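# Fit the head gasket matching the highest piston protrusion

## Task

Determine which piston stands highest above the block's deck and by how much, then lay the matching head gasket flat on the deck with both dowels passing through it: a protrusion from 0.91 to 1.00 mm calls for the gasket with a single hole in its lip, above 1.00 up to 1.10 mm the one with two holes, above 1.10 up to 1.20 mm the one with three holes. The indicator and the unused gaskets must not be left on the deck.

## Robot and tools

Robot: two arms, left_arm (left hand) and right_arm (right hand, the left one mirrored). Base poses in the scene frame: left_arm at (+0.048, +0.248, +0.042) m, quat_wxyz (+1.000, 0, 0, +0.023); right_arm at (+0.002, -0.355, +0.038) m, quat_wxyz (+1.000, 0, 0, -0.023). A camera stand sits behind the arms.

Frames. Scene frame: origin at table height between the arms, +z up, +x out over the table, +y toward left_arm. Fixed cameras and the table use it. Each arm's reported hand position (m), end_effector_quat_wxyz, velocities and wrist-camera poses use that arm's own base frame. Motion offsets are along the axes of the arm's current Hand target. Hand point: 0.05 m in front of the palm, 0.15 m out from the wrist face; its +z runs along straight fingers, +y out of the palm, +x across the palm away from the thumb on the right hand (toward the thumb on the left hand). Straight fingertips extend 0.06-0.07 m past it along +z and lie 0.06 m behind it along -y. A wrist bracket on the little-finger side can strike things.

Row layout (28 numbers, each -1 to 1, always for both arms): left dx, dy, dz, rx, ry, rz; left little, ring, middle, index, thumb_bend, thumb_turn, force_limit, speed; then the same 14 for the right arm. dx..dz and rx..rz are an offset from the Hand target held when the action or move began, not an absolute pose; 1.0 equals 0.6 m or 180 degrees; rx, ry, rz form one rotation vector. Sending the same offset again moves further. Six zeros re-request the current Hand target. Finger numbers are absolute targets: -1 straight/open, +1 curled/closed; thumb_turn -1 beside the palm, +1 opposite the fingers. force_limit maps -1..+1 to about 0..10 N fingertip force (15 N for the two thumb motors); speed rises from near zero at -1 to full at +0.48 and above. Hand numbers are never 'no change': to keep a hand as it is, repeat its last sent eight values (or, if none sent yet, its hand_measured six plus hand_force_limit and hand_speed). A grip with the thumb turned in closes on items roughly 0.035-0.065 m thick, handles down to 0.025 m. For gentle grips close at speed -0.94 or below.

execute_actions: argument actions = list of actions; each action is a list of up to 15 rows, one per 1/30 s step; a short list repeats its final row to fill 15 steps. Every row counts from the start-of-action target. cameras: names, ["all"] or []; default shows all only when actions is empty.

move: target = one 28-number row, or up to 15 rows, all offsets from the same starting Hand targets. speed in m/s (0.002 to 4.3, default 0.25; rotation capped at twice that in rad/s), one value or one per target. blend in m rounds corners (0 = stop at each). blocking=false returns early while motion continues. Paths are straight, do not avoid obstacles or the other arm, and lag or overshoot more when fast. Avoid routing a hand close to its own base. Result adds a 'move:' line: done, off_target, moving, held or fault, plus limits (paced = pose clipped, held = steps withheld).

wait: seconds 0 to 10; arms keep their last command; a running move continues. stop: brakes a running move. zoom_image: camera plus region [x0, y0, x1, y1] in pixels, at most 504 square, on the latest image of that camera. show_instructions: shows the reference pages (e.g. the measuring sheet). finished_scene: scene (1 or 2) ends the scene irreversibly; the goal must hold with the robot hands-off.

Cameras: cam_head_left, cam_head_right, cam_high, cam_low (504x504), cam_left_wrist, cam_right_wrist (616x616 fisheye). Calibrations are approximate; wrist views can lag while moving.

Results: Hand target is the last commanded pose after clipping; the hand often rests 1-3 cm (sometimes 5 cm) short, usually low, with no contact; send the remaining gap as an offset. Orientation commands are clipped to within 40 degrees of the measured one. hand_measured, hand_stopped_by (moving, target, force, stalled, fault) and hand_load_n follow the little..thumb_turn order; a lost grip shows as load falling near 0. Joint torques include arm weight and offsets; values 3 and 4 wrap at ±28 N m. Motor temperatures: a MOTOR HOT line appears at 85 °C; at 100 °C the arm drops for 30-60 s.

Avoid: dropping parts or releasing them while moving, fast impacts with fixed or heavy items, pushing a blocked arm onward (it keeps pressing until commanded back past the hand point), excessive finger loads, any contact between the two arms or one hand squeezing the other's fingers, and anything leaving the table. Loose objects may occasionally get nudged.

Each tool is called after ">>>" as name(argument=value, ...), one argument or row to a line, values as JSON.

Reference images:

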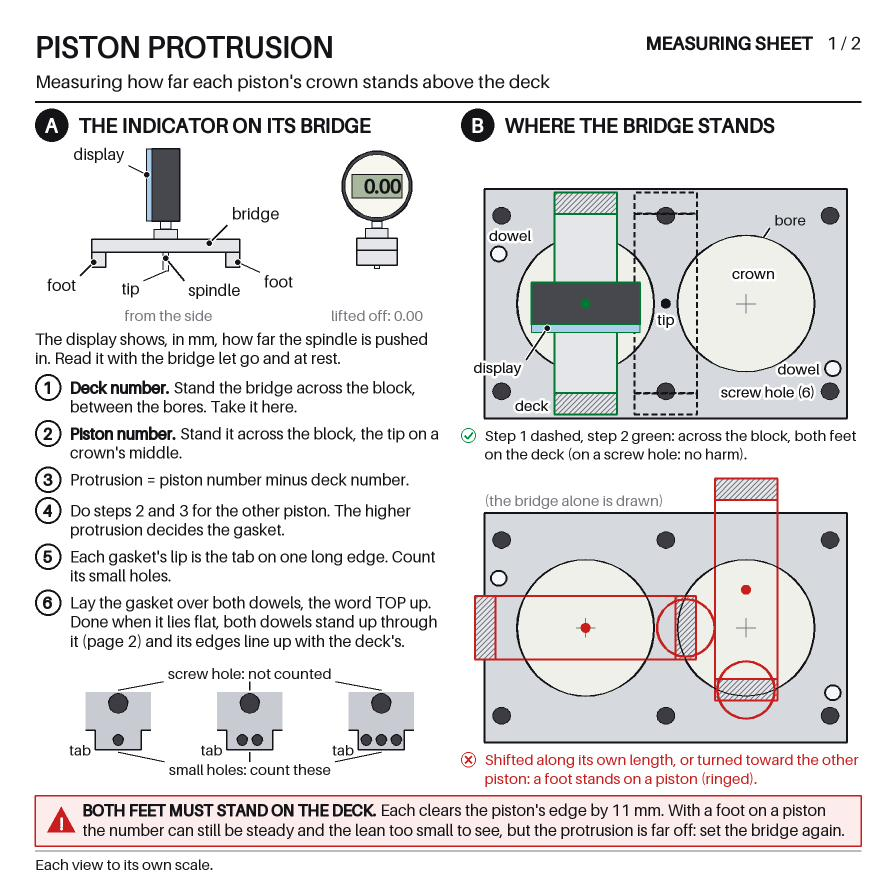

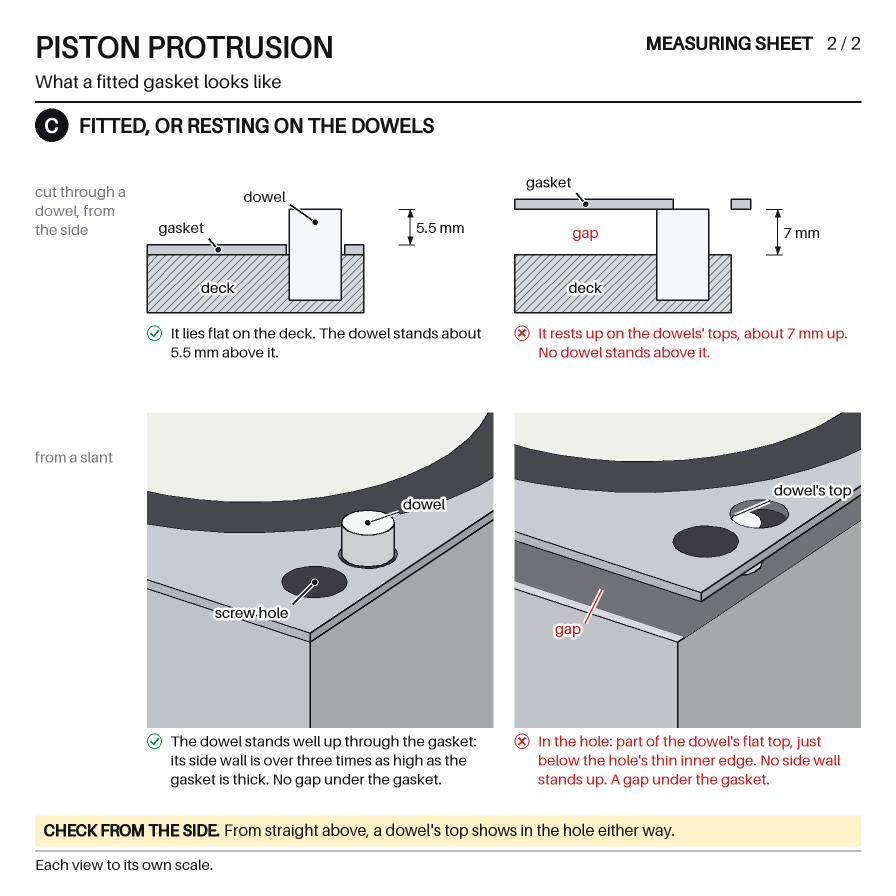

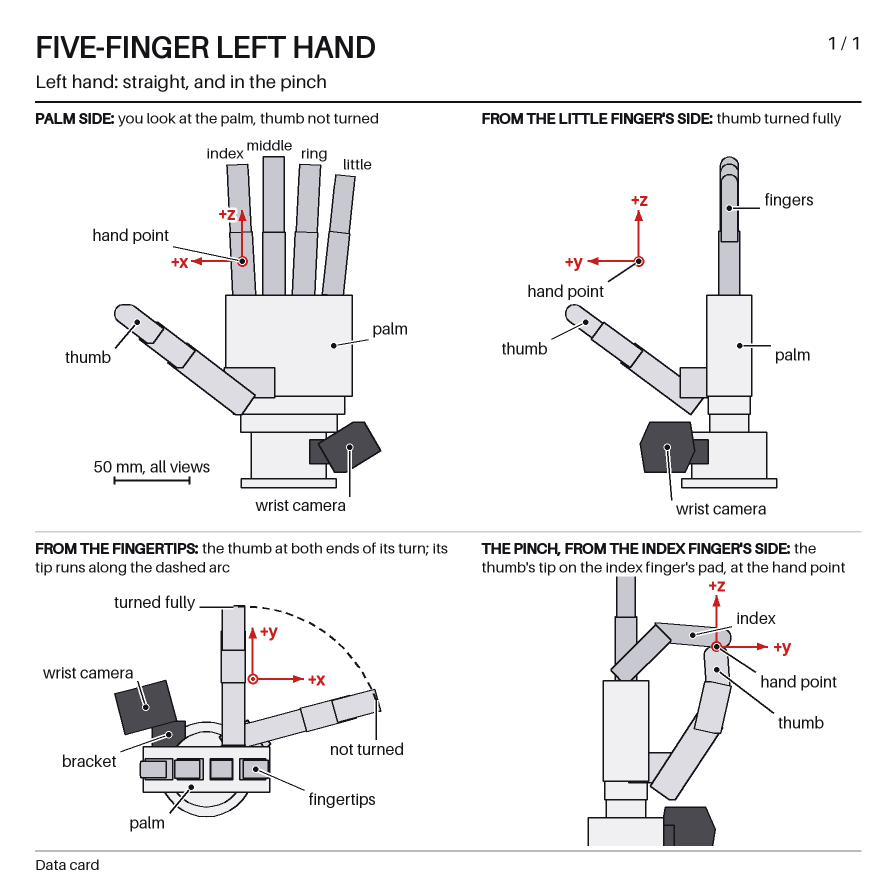

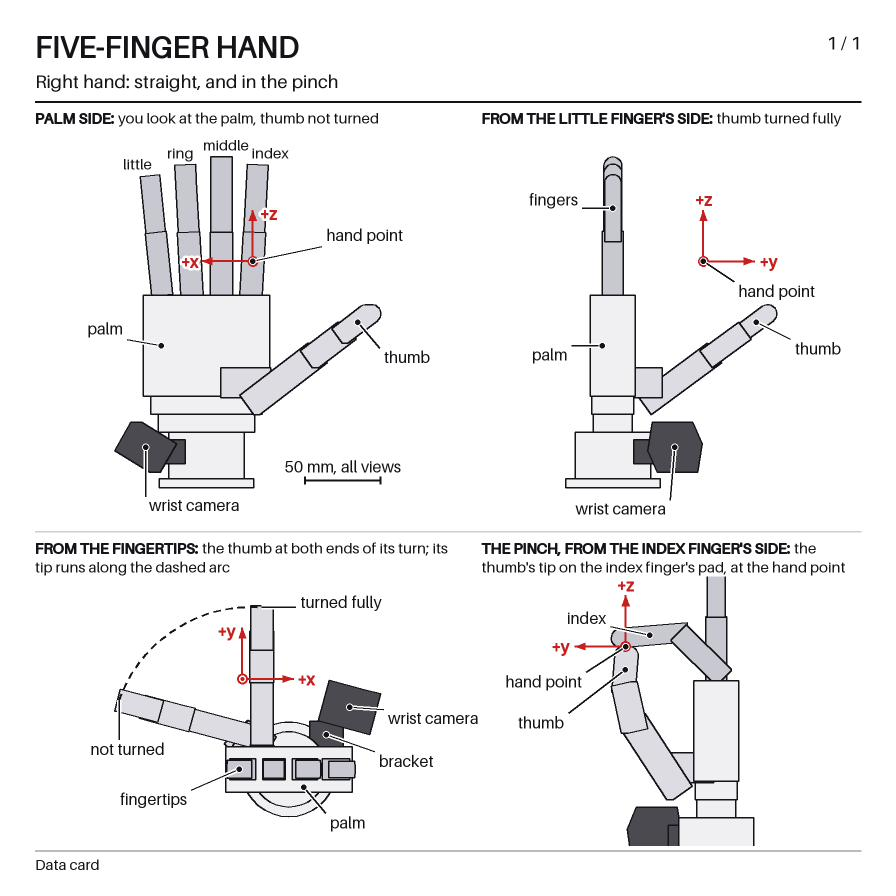

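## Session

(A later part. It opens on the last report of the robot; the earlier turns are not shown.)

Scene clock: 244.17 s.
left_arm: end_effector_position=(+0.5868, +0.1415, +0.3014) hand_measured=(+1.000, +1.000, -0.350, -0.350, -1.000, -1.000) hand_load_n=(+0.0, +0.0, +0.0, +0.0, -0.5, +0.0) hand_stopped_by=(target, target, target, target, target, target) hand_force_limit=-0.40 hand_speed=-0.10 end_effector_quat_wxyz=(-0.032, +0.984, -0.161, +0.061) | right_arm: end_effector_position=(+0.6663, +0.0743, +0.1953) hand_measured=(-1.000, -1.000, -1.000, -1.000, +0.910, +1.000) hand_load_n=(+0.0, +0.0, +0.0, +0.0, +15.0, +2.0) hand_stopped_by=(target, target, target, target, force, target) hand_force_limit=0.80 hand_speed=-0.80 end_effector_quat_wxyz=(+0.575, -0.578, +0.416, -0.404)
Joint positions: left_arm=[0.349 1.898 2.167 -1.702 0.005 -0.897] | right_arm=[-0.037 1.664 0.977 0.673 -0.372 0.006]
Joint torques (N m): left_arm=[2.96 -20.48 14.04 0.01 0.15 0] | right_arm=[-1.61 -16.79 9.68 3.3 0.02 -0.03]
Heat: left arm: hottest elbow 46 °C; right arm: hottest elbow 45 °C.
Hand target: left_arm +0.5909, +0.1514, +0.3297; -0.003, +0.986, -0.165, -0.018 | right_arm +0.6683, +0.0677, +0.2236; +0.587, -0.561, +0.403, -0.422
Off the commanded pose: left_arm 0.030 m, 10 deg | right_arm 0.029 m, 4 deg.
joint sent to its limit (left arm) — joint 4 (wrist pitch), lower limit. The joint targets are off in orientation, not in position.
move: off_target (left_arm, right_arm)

>>> move(
  target=[0,0,0,0,0,0,1,1,-0.35,-0.35,-1,-1,-0.4,-0.1,-0.0048,-0.002,-0.0497,0,0,0,-1,-1,-1,-1,0.97,1,0.8,-0.8],
  speed=0.03,
  cameras=["cam_right_wrist", "cam_high", "cam_low"],
)

>>> zoom_image(
  camera="cam_low",
  region=[150, 150, 290, 290],
)

>>> zoom_image(
  camera="cam_high",
  region=[45, 150, 165, 270],
)

Scene clock: 245.90 s.
left_arm: end_effector_position=(+0.5868, +0.1415, +0.3014) hand_measured=(+1.000, +1.000, -0.350, -0.350, -1.000, -1.000) hand_load_n=(+0.0, +0.0, +0.0, +0.0, +0.0, +0.0) hand_stopped_by=(target, target, target, target, target, target) hand_force_limit=-0.40 hand_speed=-0.10 end_effector_quat_wxyz=(-0.032, +0.984, -0.161, +0.061) | right_arm: end_effector_position=(+0.6382, +0.0676, +0.1932) hand_measured=(-1.000, -1.000, -1.000, -1.000, +0.910, +1.000) hand_load_n=(+0.0, +0.0, +0.0, +0.0, +14.5, +1.5) hand_stopped_by=(target, target, target, target, force, target) hand_force_limit=0.80 hand_speed=-0.80 end_effector_quat_wxyz=(+0.574, -0.578, +0.417, -0.403)
Joint positions: left_arm=[0.349 1.898 2.167 -1.702 0.005 -0.897] | right_arm=[-0.054 1.606 0.895 0.693 -0.388 0.006]
Joint torques (N m): left_arm=[2.96 -20.54 14.05 0.01 0.15 0] | right_arm=[-1.38 -16.21 9.4 3.3 -0.05 -0.02]
Heat: left arm: hottest elbow 47 °C; right arm: hottest elbow 45 °C.
Hand target: left_arm +0.5909, +0.1514, +0.3297; -0.003, +0.986, -0.165, -0.018 | right_arm +0.6392, +0.0608, +0.2236; +0.587, -0.561, +0.403, -0.422
Off the commanded pose: left_arm 0.030 m, 10 deg | right_arm 0.031 m, 4 deg.
joint sent to its limit (left arm) — joint 4 (wrist pitch), lower limit. The joint targets are off in orientation, not in position.
move: off_target (left_arm, right_arm)
camera_calibration:
cam_right_wrist: T_world_to_cam=[[0.0512076, -0.214705, -0.975336, 0.172681], [-0.786852, 0.592748, -0.171796, 0.489223], [0.615014, 0.776242, -0.138587, -0.305396], [0, 0, 0, 1]] pos_world=[0.563926, -0.0158496, 0.210144]
Images, in order (width x height): cam_high 504x504, cam_low 504x504, cam_right_wrist 616x616.

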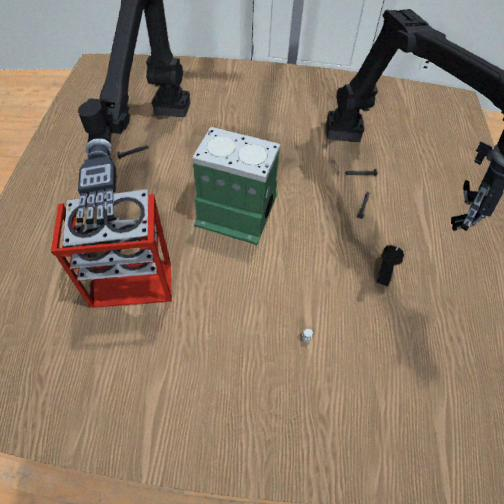

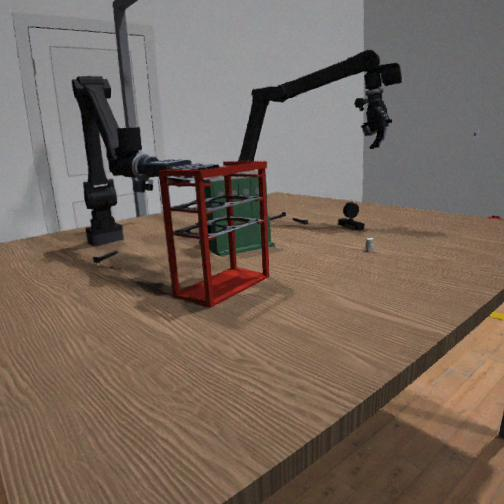

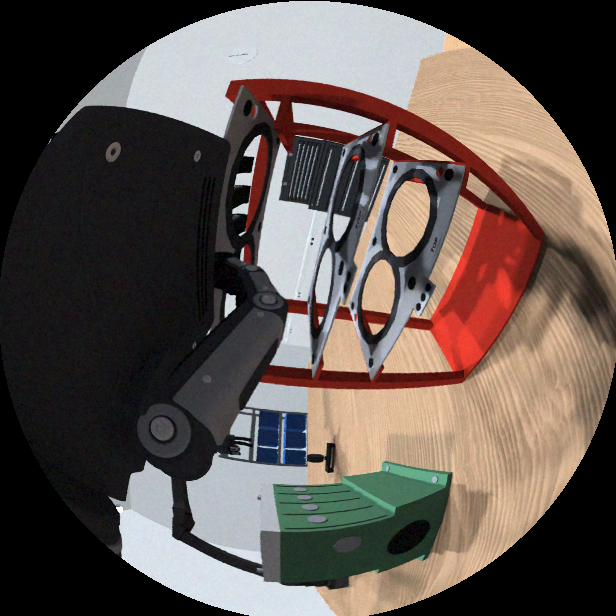

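Scaled by 3.600 from the camera's 504x504 image, which has a finer 720x720 frame.

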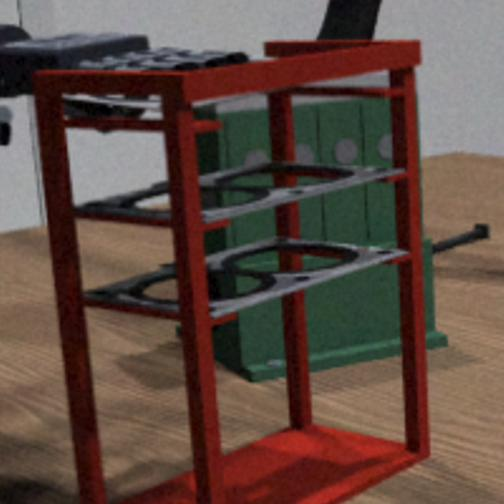

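Scaled by 4.200 from the camera's 504x504 image, which has a finer 720x720 frame.

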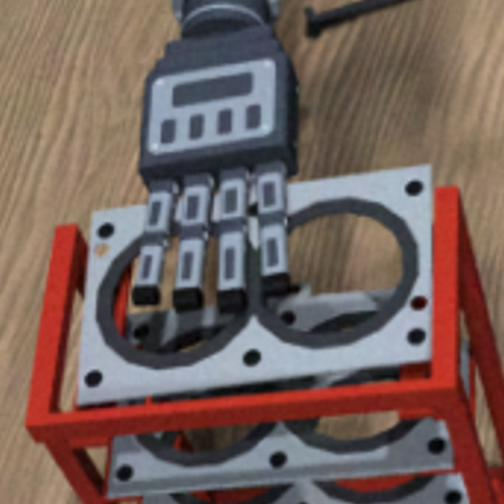

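>>> move(
  target=[0,0,0,0,0,0,1,1,-0.35,-0.35,-1,-1,-0.4,-0.1,-0.0072,-0.003,-0.0745,0,0,0,-1,-1,-1,-1,0.97,1,0.8,-0.8],
  speed=0.04,
  cameras=["cam_right_wrist", "cam_high"],
)

>>> zoom_image(
  camera="cam_high",
  region=[45, 150, 165, 270],
)

Scene clock: 247.80 s.
left_arm: end_effector_position=(+0.5868, +0.1415, +0.3014) hand_measured=(+1.000, +1.000, -0.350, -0.350, -1.000, -1.000) hand_load_n=(+0.0, +0.0, +0.0, +0.0, +0.0, +0.0) hand_stopped_by=(target, target, target, target, target, target) hand_force_limit=-0.40 hand_speed=-0.10 end_effector_quat_wxyz=(-0.032, +0.984, -0.161, +0.061) | right_arm: end_effector_position=(+0.5944, +0.0570, +0.1963) hand_measured=(-1.000, -1.000, -1.000, -1.000, +0.910, +1.000) hand_load_n=(+0.0, +0.0, +0.0, +0.0, +15.0, +1.5) hand_stopped_by=(target, target, target, target, force, target) hand_force_limit=0.80 hand_speed=-0.80 end_effector_quat_wxyz=(+0.575, -0.577, +0.416, -0.404)
Joint positions: left_arm=[0.349 1.898 2.167 -1.702 0.005 -0.897] | right_arm=[-0.085 1.502 0.777 0.712 -0.418 0.008]
Joint torques (N m): left_arm=[2.9 -20.48 14.02 0.01 0.15 0] | right_arm=[-1.44 -13.98 9.4 3.23 -0.04 -0.01]
Heat: left arm: hottest elbow 47 °C; right arm: hottest elbow 45 °C.
Hand target: left_arm +0.5909, +0.1514, +0.3297; -0.003, +0.986, -0.165, -0.018 | right_arm +0.5954, +0.0506, +0.2232; +0.587, -0.561, +0.403, -0.422
Off the commanded pose: left_arm 0.030 m, 10 deg | right_arm 0.028 m, 3 deg.
joint sent to its limit (left arm) — joint 4 (wrist pitch), lower limit. The joint targets are off in orientation, not in position.
move: off_target (left_arm, right_arm)
camera_calibration:
cam_right_wrist: T_world_to_cam=[[0.0543454, -0.212741, -0.975596, 0.173772], [-0.786055, 0.5934, -0.173185, 0.461408], [0.615762, 0.776285, -0.134977, -0.271007], [0, 0, 0, 1]] pos_world=[0.520124, -0.0264528, 0.21286]
Images, in order (width x height): cam_high 504x504, cam_right_wrist 616x616.

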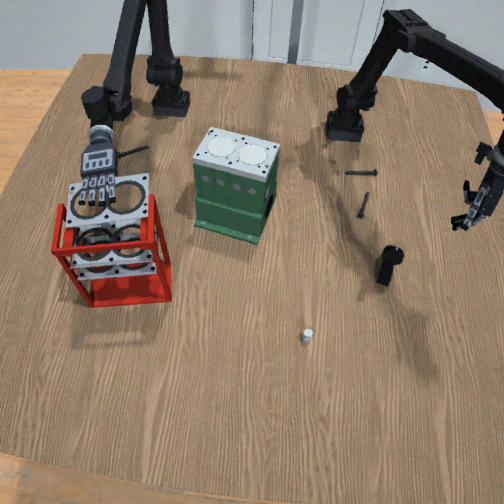

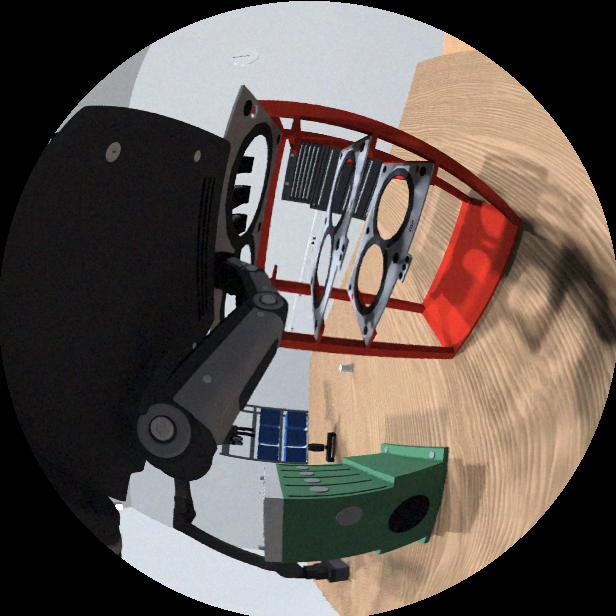

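Scaled by 4.200 from the camera's 504x504 image, which has a finer 720x720 frame.

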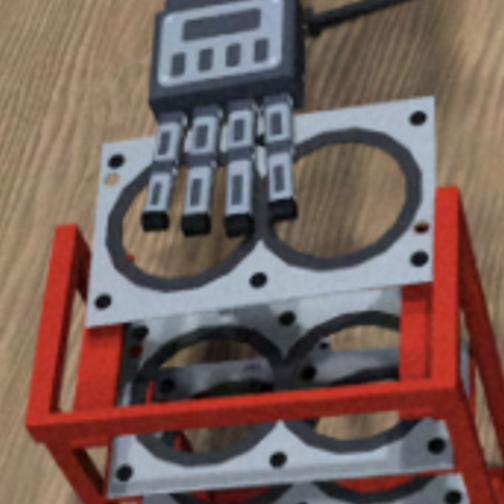

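>>> move(
  target=[0,0,0,0,0,0,1,1,-0.35,-0.35,-1,-1,-0.4,-0.1,-0.01,-0.0873,-0.0955,0,0,0,-1,-1,-1,-1,0.97,1,0.8,-0.8],
  speed=0.06,
  cameras=["cam_right_wrist", "cam_high", "cam_head_left"],
)

>>> zoom_image(
  camera="cam_high",
  region=[45, 130, 185, 270],
)

Scene clock: 250.63 s.
left_arm: end_effector_position=(+0.5868, +0.1415, +0.3014) hand_measured=(+1.000, +1.000, -0.350, -0.350, -1.000, -1.000) hand_load_n=(+0.0, +0.0, +0.0, +0.0, +0.0, +0.0) hand_stopped_by=(target, target, target, target, target, target) hand_force_limit=-0.40 hand_speed=-0.10 end_effector_quat_wxyz=(-0.032, +0.984, -0.161, +0.061) | right_arm: end_effector_position=(+0.5392, +0.0428, +0.2595) hand_measured=(-1.000, -1.000, -1.000, -1.000, +0.910, +1.000) hand_load_n=(+0.0, +0.0, +0.0, +0.0, +14.5, +1.5) hand_stopped_by=(target, target, target, target, force, target) hand_force_limit=0.80 hand_speed=-0.80 end_effector_quat_wxyz=(+0.583, -0.569, +0.404, -0.416)
Joint positions: left_arm=[0.349 1.898 2.167 -1.702 0.005 -0.897] | right_arm=[-0.136 1.252 0.704 0.577 -0.47 0.011]
Joint torques (N m): left_arm=[2.96 -20.48 14.04 0.01 0.15 0] | right_arm=[-1.44 -10.34 10.37 2.06 -0.04 -0.03]
Heat: left arm: hottest elbow 47 °C; right arm: hottest elbow 45 °C.
Hand target: left_arm +0.5909, +0.1514, +0.3297; -0.003, +0.986, -0.165, -0.018 | right_arm +0.5369, +0.0374, +0.2730; +0.587, -0.561, +0.403, -0.422
Off the commanded pose: left_arm 0.030 m, 10 deg | right_arm 0.015 m, 1 deg.
joint sent to its limit (left arm) — joint 4 (wrist pitch), lower limit. The joint targets are off in orientation, not in position.
move: off_target (left_arm, right_arm)
camera_calibration:
cam_right_wrist: T_world_to_cam=[[0.0945615, -0.214572, -0.97212, 0.212831], [-0.778468, 0.592726, -0.206554, 0.441922], [0.620521, 0.776296, -0.110988, -0.22623], [0, 0, 0, 1]] pos_world=[0.464277, -0.0406496, 0.273069]
Images, in order (width x height): cam_head_left 504x504, cam_high 504x504, cam_right_wrist 616x616.

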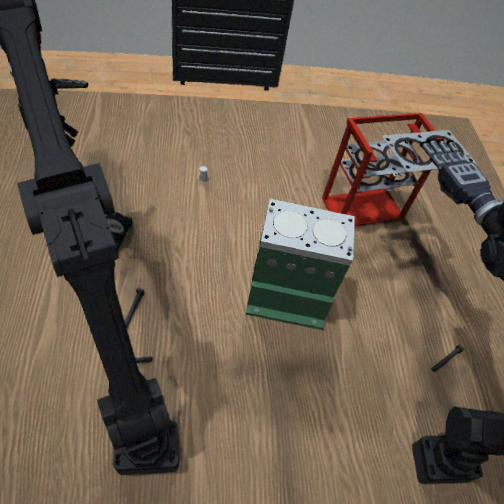

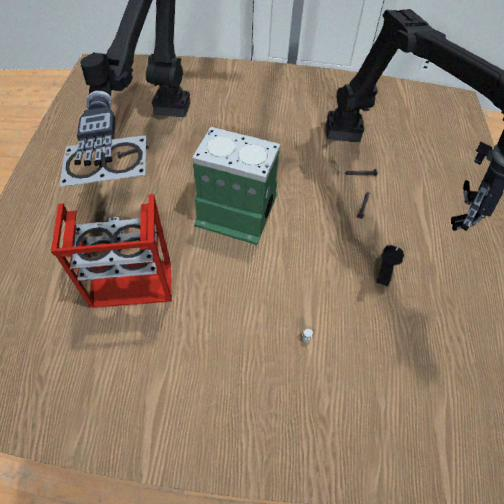

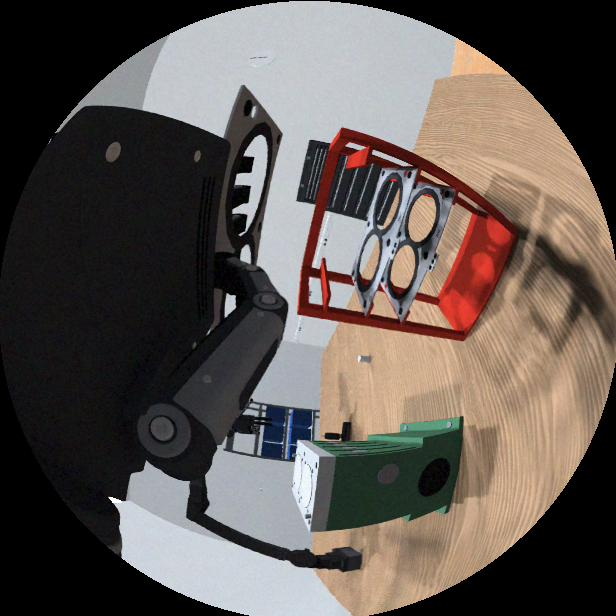

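Scaled by 3.600 from the camera's 504x504 image, which has a finer 720x720 frame.

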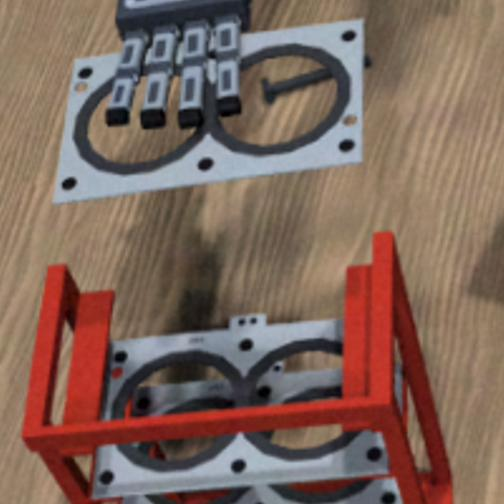

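>>> zoom_image(
  camera="cam_right_wrist",
  region=[200, 70, 310, 180],
)

>>> zoom_image(
  camera="cam_right_wrist",
  region=[190, 170, 300, 280],
)

>>> zoom_image(
  camera="cam_right_wrist",
  region=[180, 260, 290, 370],
)

Scaled by 4.582 from the camera's 616x616 image, which has a finer 880x880 frame.

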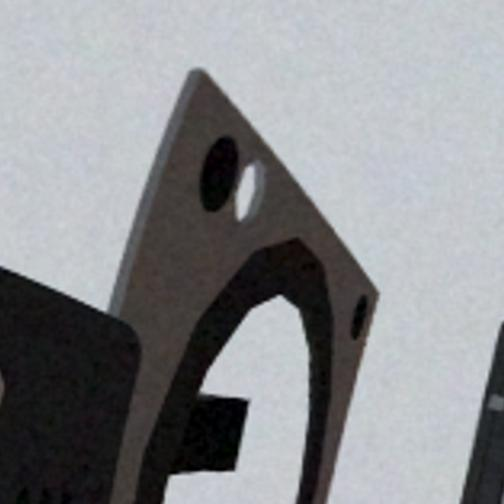

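Scaled by 4.582 from the camera's 616x616 image, which has a finer 880x880 frame.

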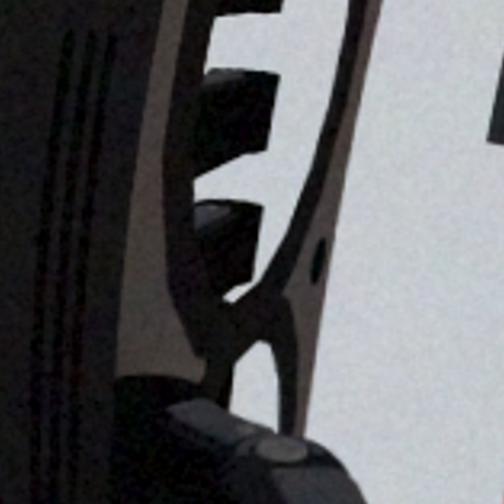

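Scaled by 4.582 from the camera's 616x616 image, which has a finer 880x880 frame.

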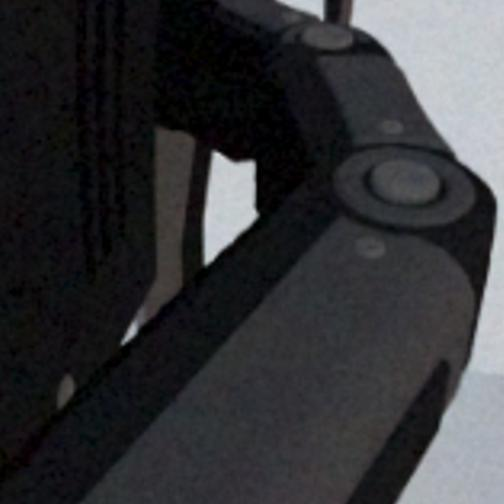

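>>> move(
  target=[0,0,0,0,0,0,1,1,-0.35,-0.35,-1,-1,-0.4,-0.1,-0.557,-0.0672,-0.1147,-0.0144,0.1375,-0.003,-1,-1,-1,-1,0.97,1,0.8,-0.8],
  speed=0.1,
  cameras=["cam_right_wrist", "cam_high", "cam_head_left", "cam_head_right", "cam_low"],
)

Scene clock: 257.80 s.
left_arm: end_effector_position=(+0.5868, +0.1415, +0.3014) hand_measured=(+1.000, +1.000, -0.350, -0.350, -1.000, -1.000) hand_load_n=(+0.5, +0.0, +0.0, +0.0, +0.0, +0.0) hand_stopped_by=(target, target, target, target, target, target) hand_force_limit=-0.40 hand_speed=-0.10 end_effector_quat_wxyz=(-0.032, +0.984, -0.161, +0.061) | right_arm: end_effector_position=(+0.3584, +0.3147, +0.2822) hand_measured=(-1.000, -1.000, -1.000, -1.000, +0.910, +1.000) hand_load_n=(+0.0, +0.0, +0.0, -0.5, +14.5, +1.5) hand_stopped_by=(target, target, target, target, force, target) hand_force_limit=0.80 hand_speed=-0.80 end_effector_quat_wxyz=(+0.456, -0.485, +0.523, -0.533)
Joint positions: left_arm=[0.349 1.898 2.167 -1.702 0.005 -0.897] | right_arm=[1.086 1.139 0.728 0.365 1.2 0.002]
Joint torques (N m): left_arm=[2.96 -20.54 14.04 0.01 0.14 0] | right_arm=[0.15 -5.83 15.6 1.72 0.17 -0.16]
Heat: left arm: hottest elbow 47 °C; right arm: hottest elbow 45 °C.
Hand target: left_arm +0.5909, +0.1514, +0.3297; -0.003, +0.986, -0.165, -0.018 | right_arm +0.3636, +0.3318, +0.3099; +0.472, -0.472, +0.526, -0.526
Off the commanded pose: left_arm 0.030 m, 10 deg | right_arm 0.033 m, 3 deg.
joint sent to its limit (left arm) — joint 4 (wrist pitch), lower limit. The joint targets are off in orientation, not in position.
move: off_target (left_arm, right_arm)
camera_calibration:
cam_right_wrist: T_world_to_cam=[[-0.0533465, -0.266493, -0.962359, 0.376942], [-0.453984, 0.864849, -0.214325, -0.0550734], [0.889411, 0.425463, -0.16712, -0.292776], [0, 0, 0, 1]] pos_world=[0.255505, 0.272648, 0.302022]
Images, in order (width x height): cam_head_left 504x504, cam_head_right 504x504, cam_high 504x504, cam_low 504x504, cam_right_wrist 616x616.

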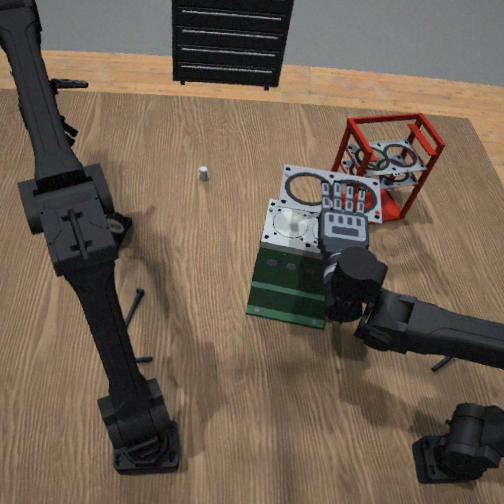

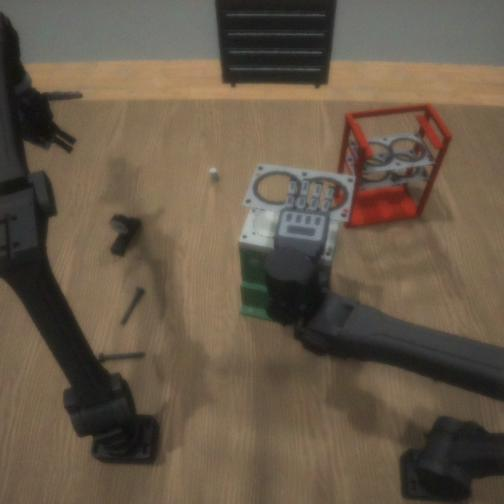

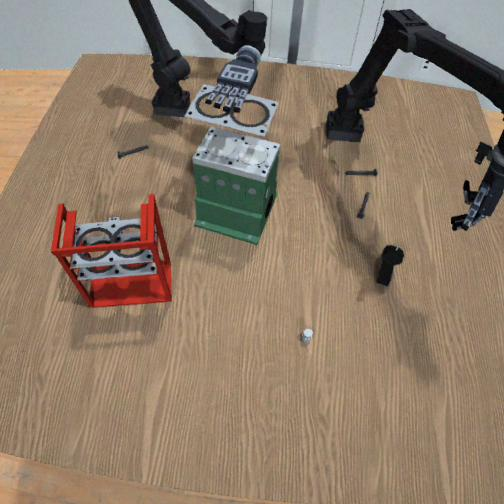

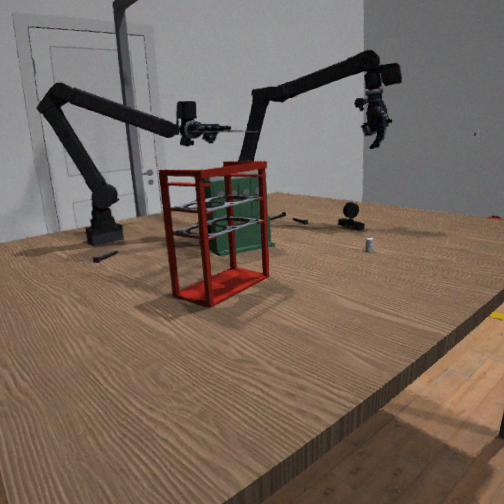

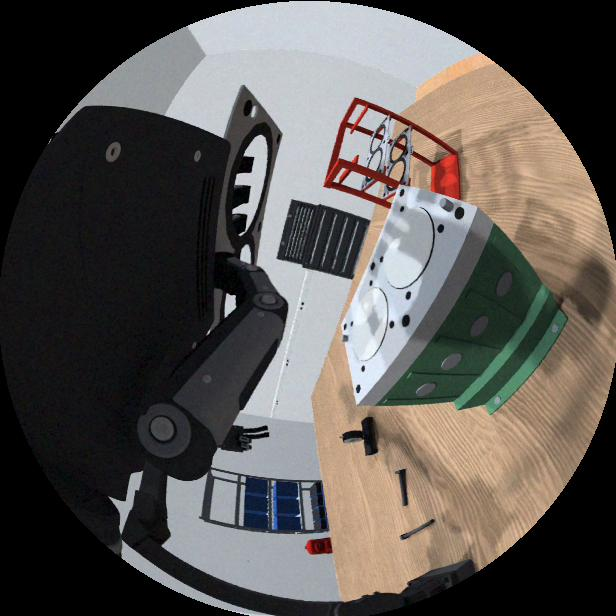

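>>> zoom_image(
  camera="cam_right_wrist",
  region=[320, 170, 500, 350],
)

>>> zoom_image(
  camera="cam_right_wrist",
  region=[320, 260, 470, 410],
)

>>> zoom_image(
  camera="cam_right_wrist",
  region=[200, 70, 310, 180],
)

>>> zoom_image(
  camera="cam_right_wrist",
  region=[190, 170, 300, 280],
)

Scaled by 2.800 from the camera's 616x616 image, which has a finer 880x880 frame.

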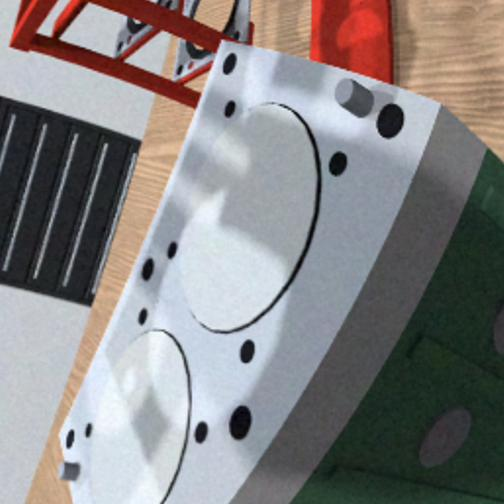

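Scaled by 3.360 from the camera's 616x616 image, which has a finer 880x880 frame.

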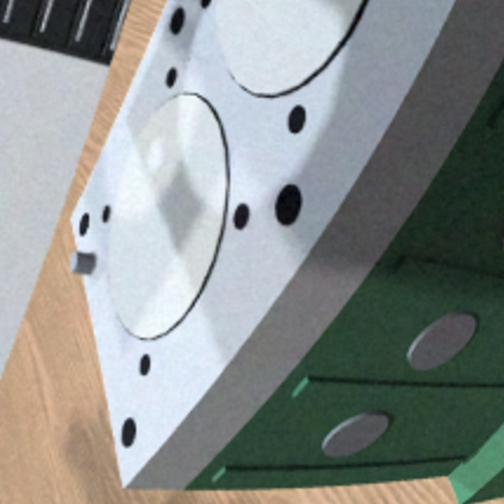

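Scaled by 4.582 from the camera's 616x616 image, which has a finer 880x880 frame.

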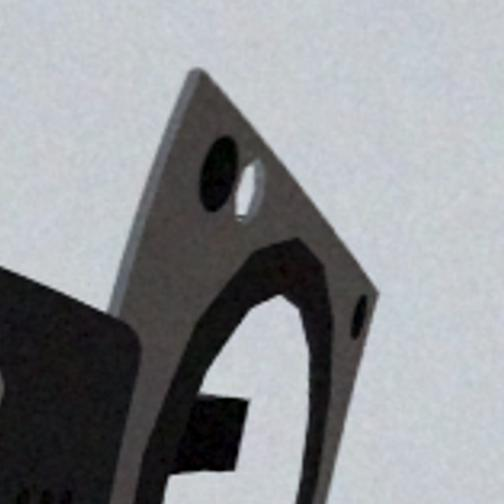

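Scaled by 4.582 from the camera's 616x616 image, which has a finer 880x880 frame.

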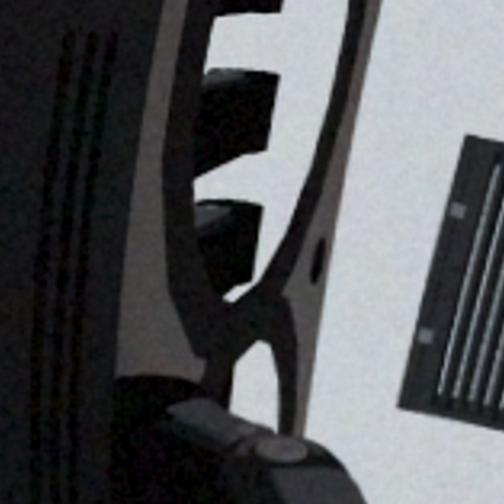

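>>> zoom_image(
  camera="cam_high",
  region=[180, 75, 290, 185],
)

>>> zoom_image(
  camera="cam_head_left",
  region=[250, 150, 400, 300],
)

Scaled by 4.582 from the camera's 504x504 image, which has a finer 720x720 frame.

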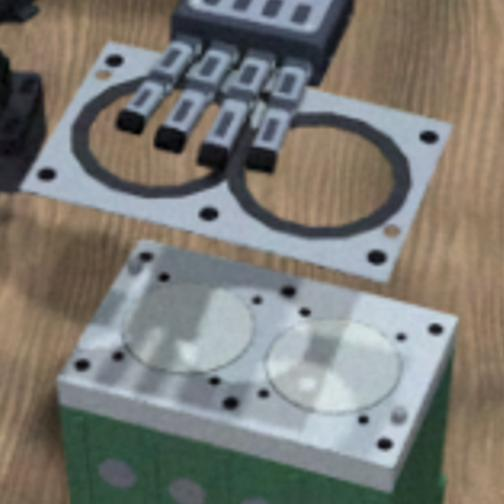

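Scaled by 3.360 from the camera's 504x504 image, which has a finer 720x720 frame.

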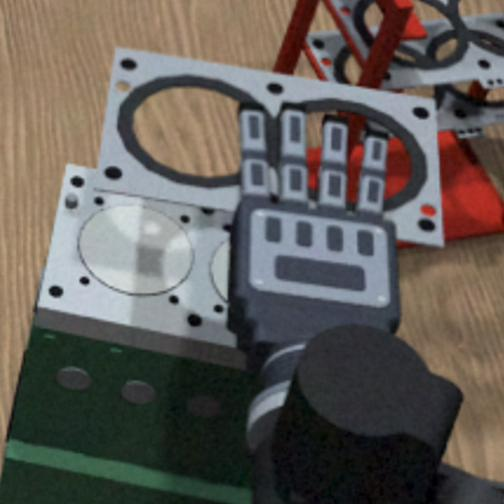

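>>> move(
  target=[0,0,0,0,0,0,1,1,-0.35,-0.35,-1,-1,-0.4,-0.1,-0.0207,0.175,0.0185,0.004,0,0.0122,-1,-1,-1,-1,0.97,1,0.8,-0.8],
  speed=0.06,
  cameras=["cam_right_wrist", "cam_high", "cam_head_left"],
)

>>> zoom_image(
  camera="cam_high",
  region=[180, 75, 290, 185],
)

>>> zoom_image(
  camera="cam_right_wrist",
  region=[200, 70, 350, 220],
)

>>> zoom_image(
  camera="cam_right_wrist",
  region=[260, 110, 460, 310],
)

Scene clock: 266.73 s.
left_arm: end_effector_position=(+0.5868, +0.1415, +0.3014) hand_measured=(+1.000, +1.000, -0.350, -0.350, -1.000, -1.000) hand_load_n=(+0.0, +0.0, +0.0, +0.0, +0.0, +0.0) hand_stopped_by=(target, target, target, target, target, target) hand_force_limit=-0.40 hand_speed=-0.10 end_effector_quat_wxyz=(-0.032, +0.984, -0.161, +0.061) | right_arm: end_effector_position=(+0.3713, +0.3426, +0.2039) hand_measured=(-1.000, -1.000, -1.000, -1.000, +0.910, +1.000) hand_load_n=(+0.0, +0.0, +0.0, -0.5, +14.5, +1.5) hand_stopped_by=(target, target, target, target, force, target) hand_force_limit=0.80 hand_speed=-0.80 end_effector_quat_wxyz=(+0.482, -0.467, +0.529, -0.520)
Joint positions: left_arm=[0.349 1.898 2.167 -1.702 0.005 -0.897] | right_arm=[1.086 1.373 0.646 0.742 1.187 0.01]
Joint torques (N m): left_arm=[2.96 -20.54 14.04 0.01 0.15 0] | right_arm=[-1.14 -7.88 8.8 2.67 0 -0.13]
Heat: left arm: hottest elbow 47 °C; right arm: hottest elbow 47 °C.
Hand target: left_arm +0.5909, +0.1514, +0.3297; -0.003, +0.986, -0.165, -0.018 | right_arm +0.3759, +0.3429, +0.2048; +0.485, -0.459, +0.532, -0.520
Off the commanded pose: left_arm 0.030 m, 10 deg | right_arm 0.005 m, 1 deg.
joint sent to its limit (left arm) — joint 4 (wrist pitch), lower limit. The joint targets are off in orientation, not in position.
move: off_target (left_arm)
camera_calibration:
cam_right_wrist: T_world_to_cam=[[-0.0221615, -0.207827, -0.977914, 0.281223], [-0.459879, 0.870645, -0.174609, -0.0978936], [0.887705, 0.445853, -0.11487, -0.346216], [0, 0, 0, 1]] pos_world=[0.26855, 0.298038, 0.218149]
Images, in order (width x height): cam_head_left 504x504, cam_high 504x504, cam_right_wrist 616x616.

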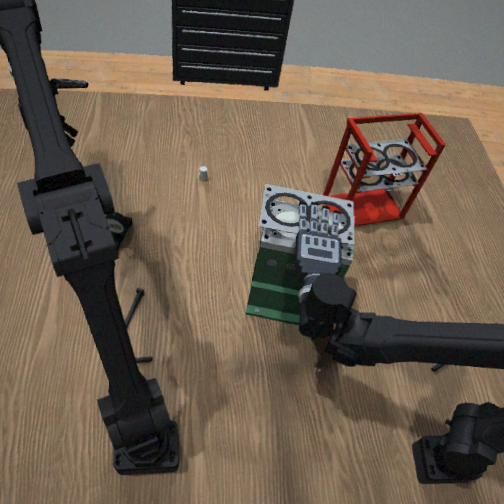

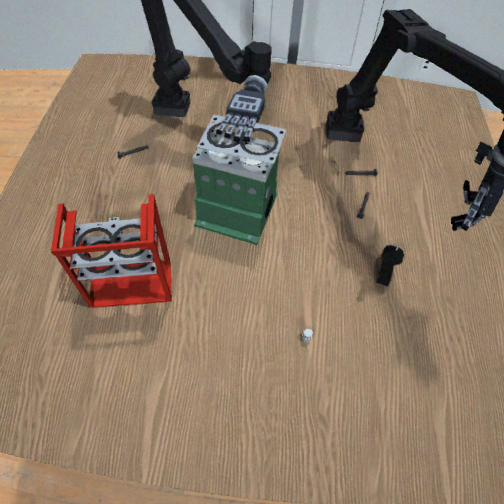

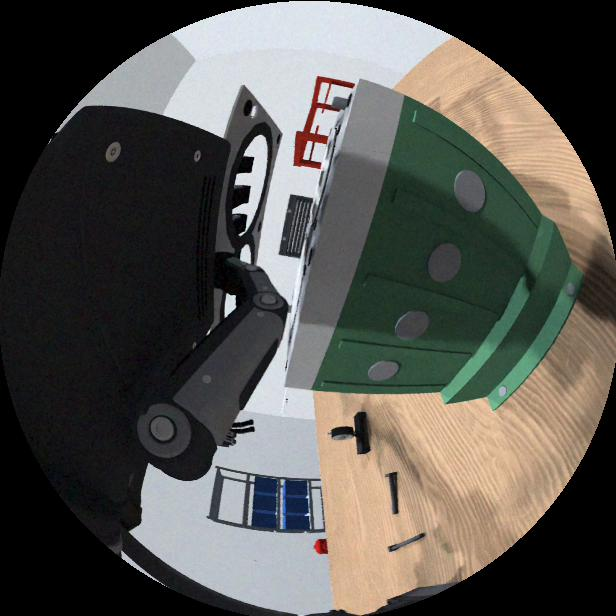

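Scaled by 4.582 from the camera's 504x504 image, which has a finer 720x720 frame.

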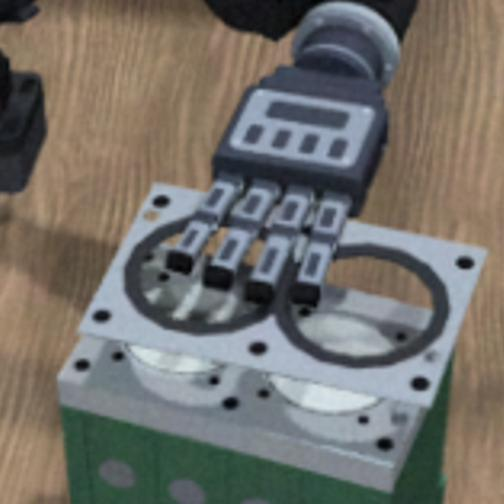

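Scaled by 3.360 from the camera's 616x616 image, which has a finer 880x880 frame.

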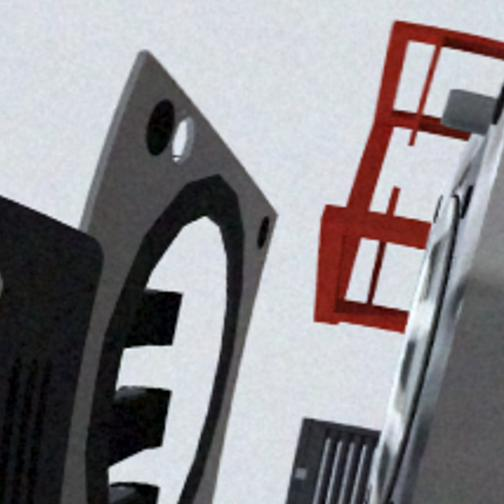

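Scaled by 2.520 from the camera's 616x616 image, which has a finer 880x880 frame.

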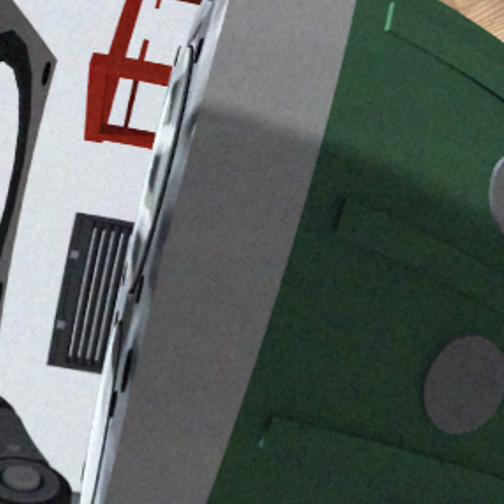

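>>> move(
  target=[0,0,0,0,0,0,1,1,-0.35,-0.35,-1,-1,-0.4,-0.1,0.026,-0.02,0.005,0,0,0,-1,-1,-1,-1,0.97,1,0.8,-0.8],
  speed=0.04,
  cameras=["cam_right_wrist", "cam_high"],
)

>>> zoom_image(
  camera="cam_high",
  region=[180, 75, 290, 185],
)

Scene clock: 269.27 s.
left_arm: end_effector_position=(+0.5868, +0.1415, +0.3014) hand_measured=(+1.000, +1.000, -0.350, -0.350, -1.000, -1.000) hand_load_n=(+0.0, +0.0, +0.0, +0.0, +0.0, +0.0) hand_stopped_by=(target, target, target, target, target, target) hand_force_limit=-0.40 hand_speed=-0.10 end_effector_quat_wxyz=(-0.032, +0.984, -0.161, +0.061) | right_arm: end_effector_position=(+0.3738, +0.3316, +0.2052) hand_measured=(-1.000, -1.000, -1.000, -1.000, +0.910, +1.000) hand_load_n=(+0.0, +0.0, +0.0, -0.5, +14.5, +2.0) hand_stopped_by=(target, target, target, target, force, target) hand_force_limit=0.80 hand_speed=-0.80 end_effector_quat_wxyz=(+0.482, -0.468, +0.528, -0.520)
Joint positions: left_arm=[0.349 1.898 2.167 -1.702 0.005 -0.897] | right_arm=[1.065 1.346 0.625 0.733 1.164 0.01]
Joint torques (N m): left_arm=[2.96 -20.48 14.04 0.01 0.15 0] | right_arm=[-1.44 -10.34 8.88 1.58 -0.02 -0.13]
Heat: left arm: hottest elbow 47 °C; right arm: hottest elbow 47 °C.
Hand target: left_arm +0.5909, +0.1514, +0.3297; -0.003, +0.986, -0.165, -0.018 | right_arm +0.3771, +0.3267, +0.2162; +0.485, -0.459, +0.532, -0.520
Off the commanded pose: left_arm 0.030 m, 10 deg | right_arm 0.013 m, 1 deg.
joint sent to its limit (left arm) — joint 4 (wrist pitch), lower limit. The joint targets are off in orientation, not in position.
move: off_target (left_arm, right_arm)
camera_calibration:
cam_right_wrist: T_world_to_cam=[[-0.0221414, -0.209647, -0.977526, 0.280748], [-0.462353, 0.869071, -0.175915, -0.0853536], [0.886419, 0.448067, -0.116174, -0.343284], [0, 0, 0, 1]] pos_world=[0.271046, 0.286851, 0.219543]
Images, in order (width x height): cam_high 504x504, cam_right_wrist 616x616.

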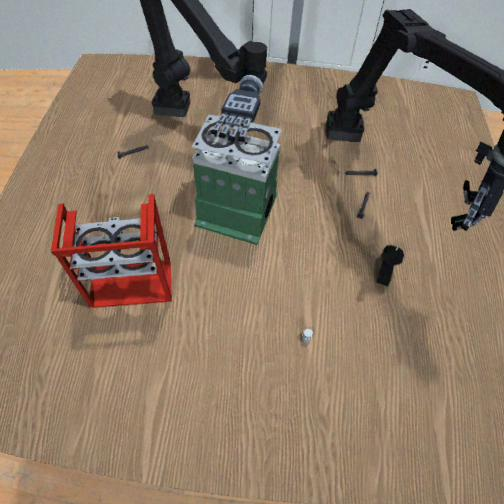

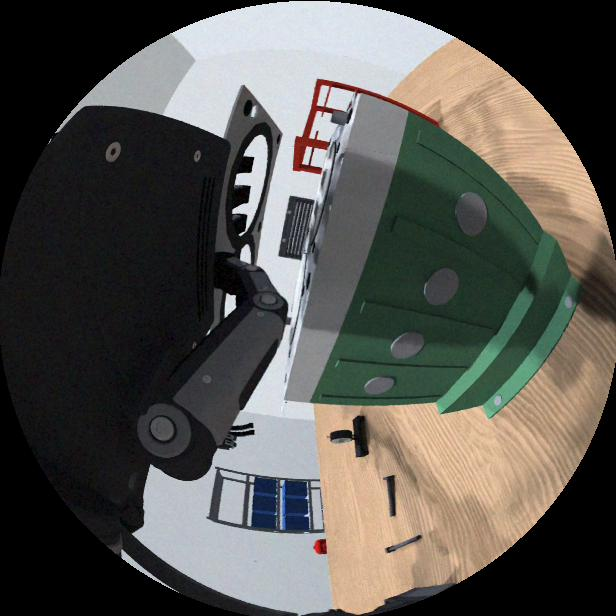

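Scaled by 4.582 from the camera's 504x504 image, which has a finer 720x720 frame.

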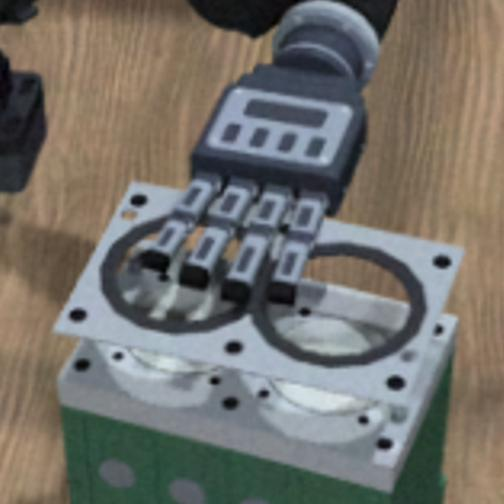

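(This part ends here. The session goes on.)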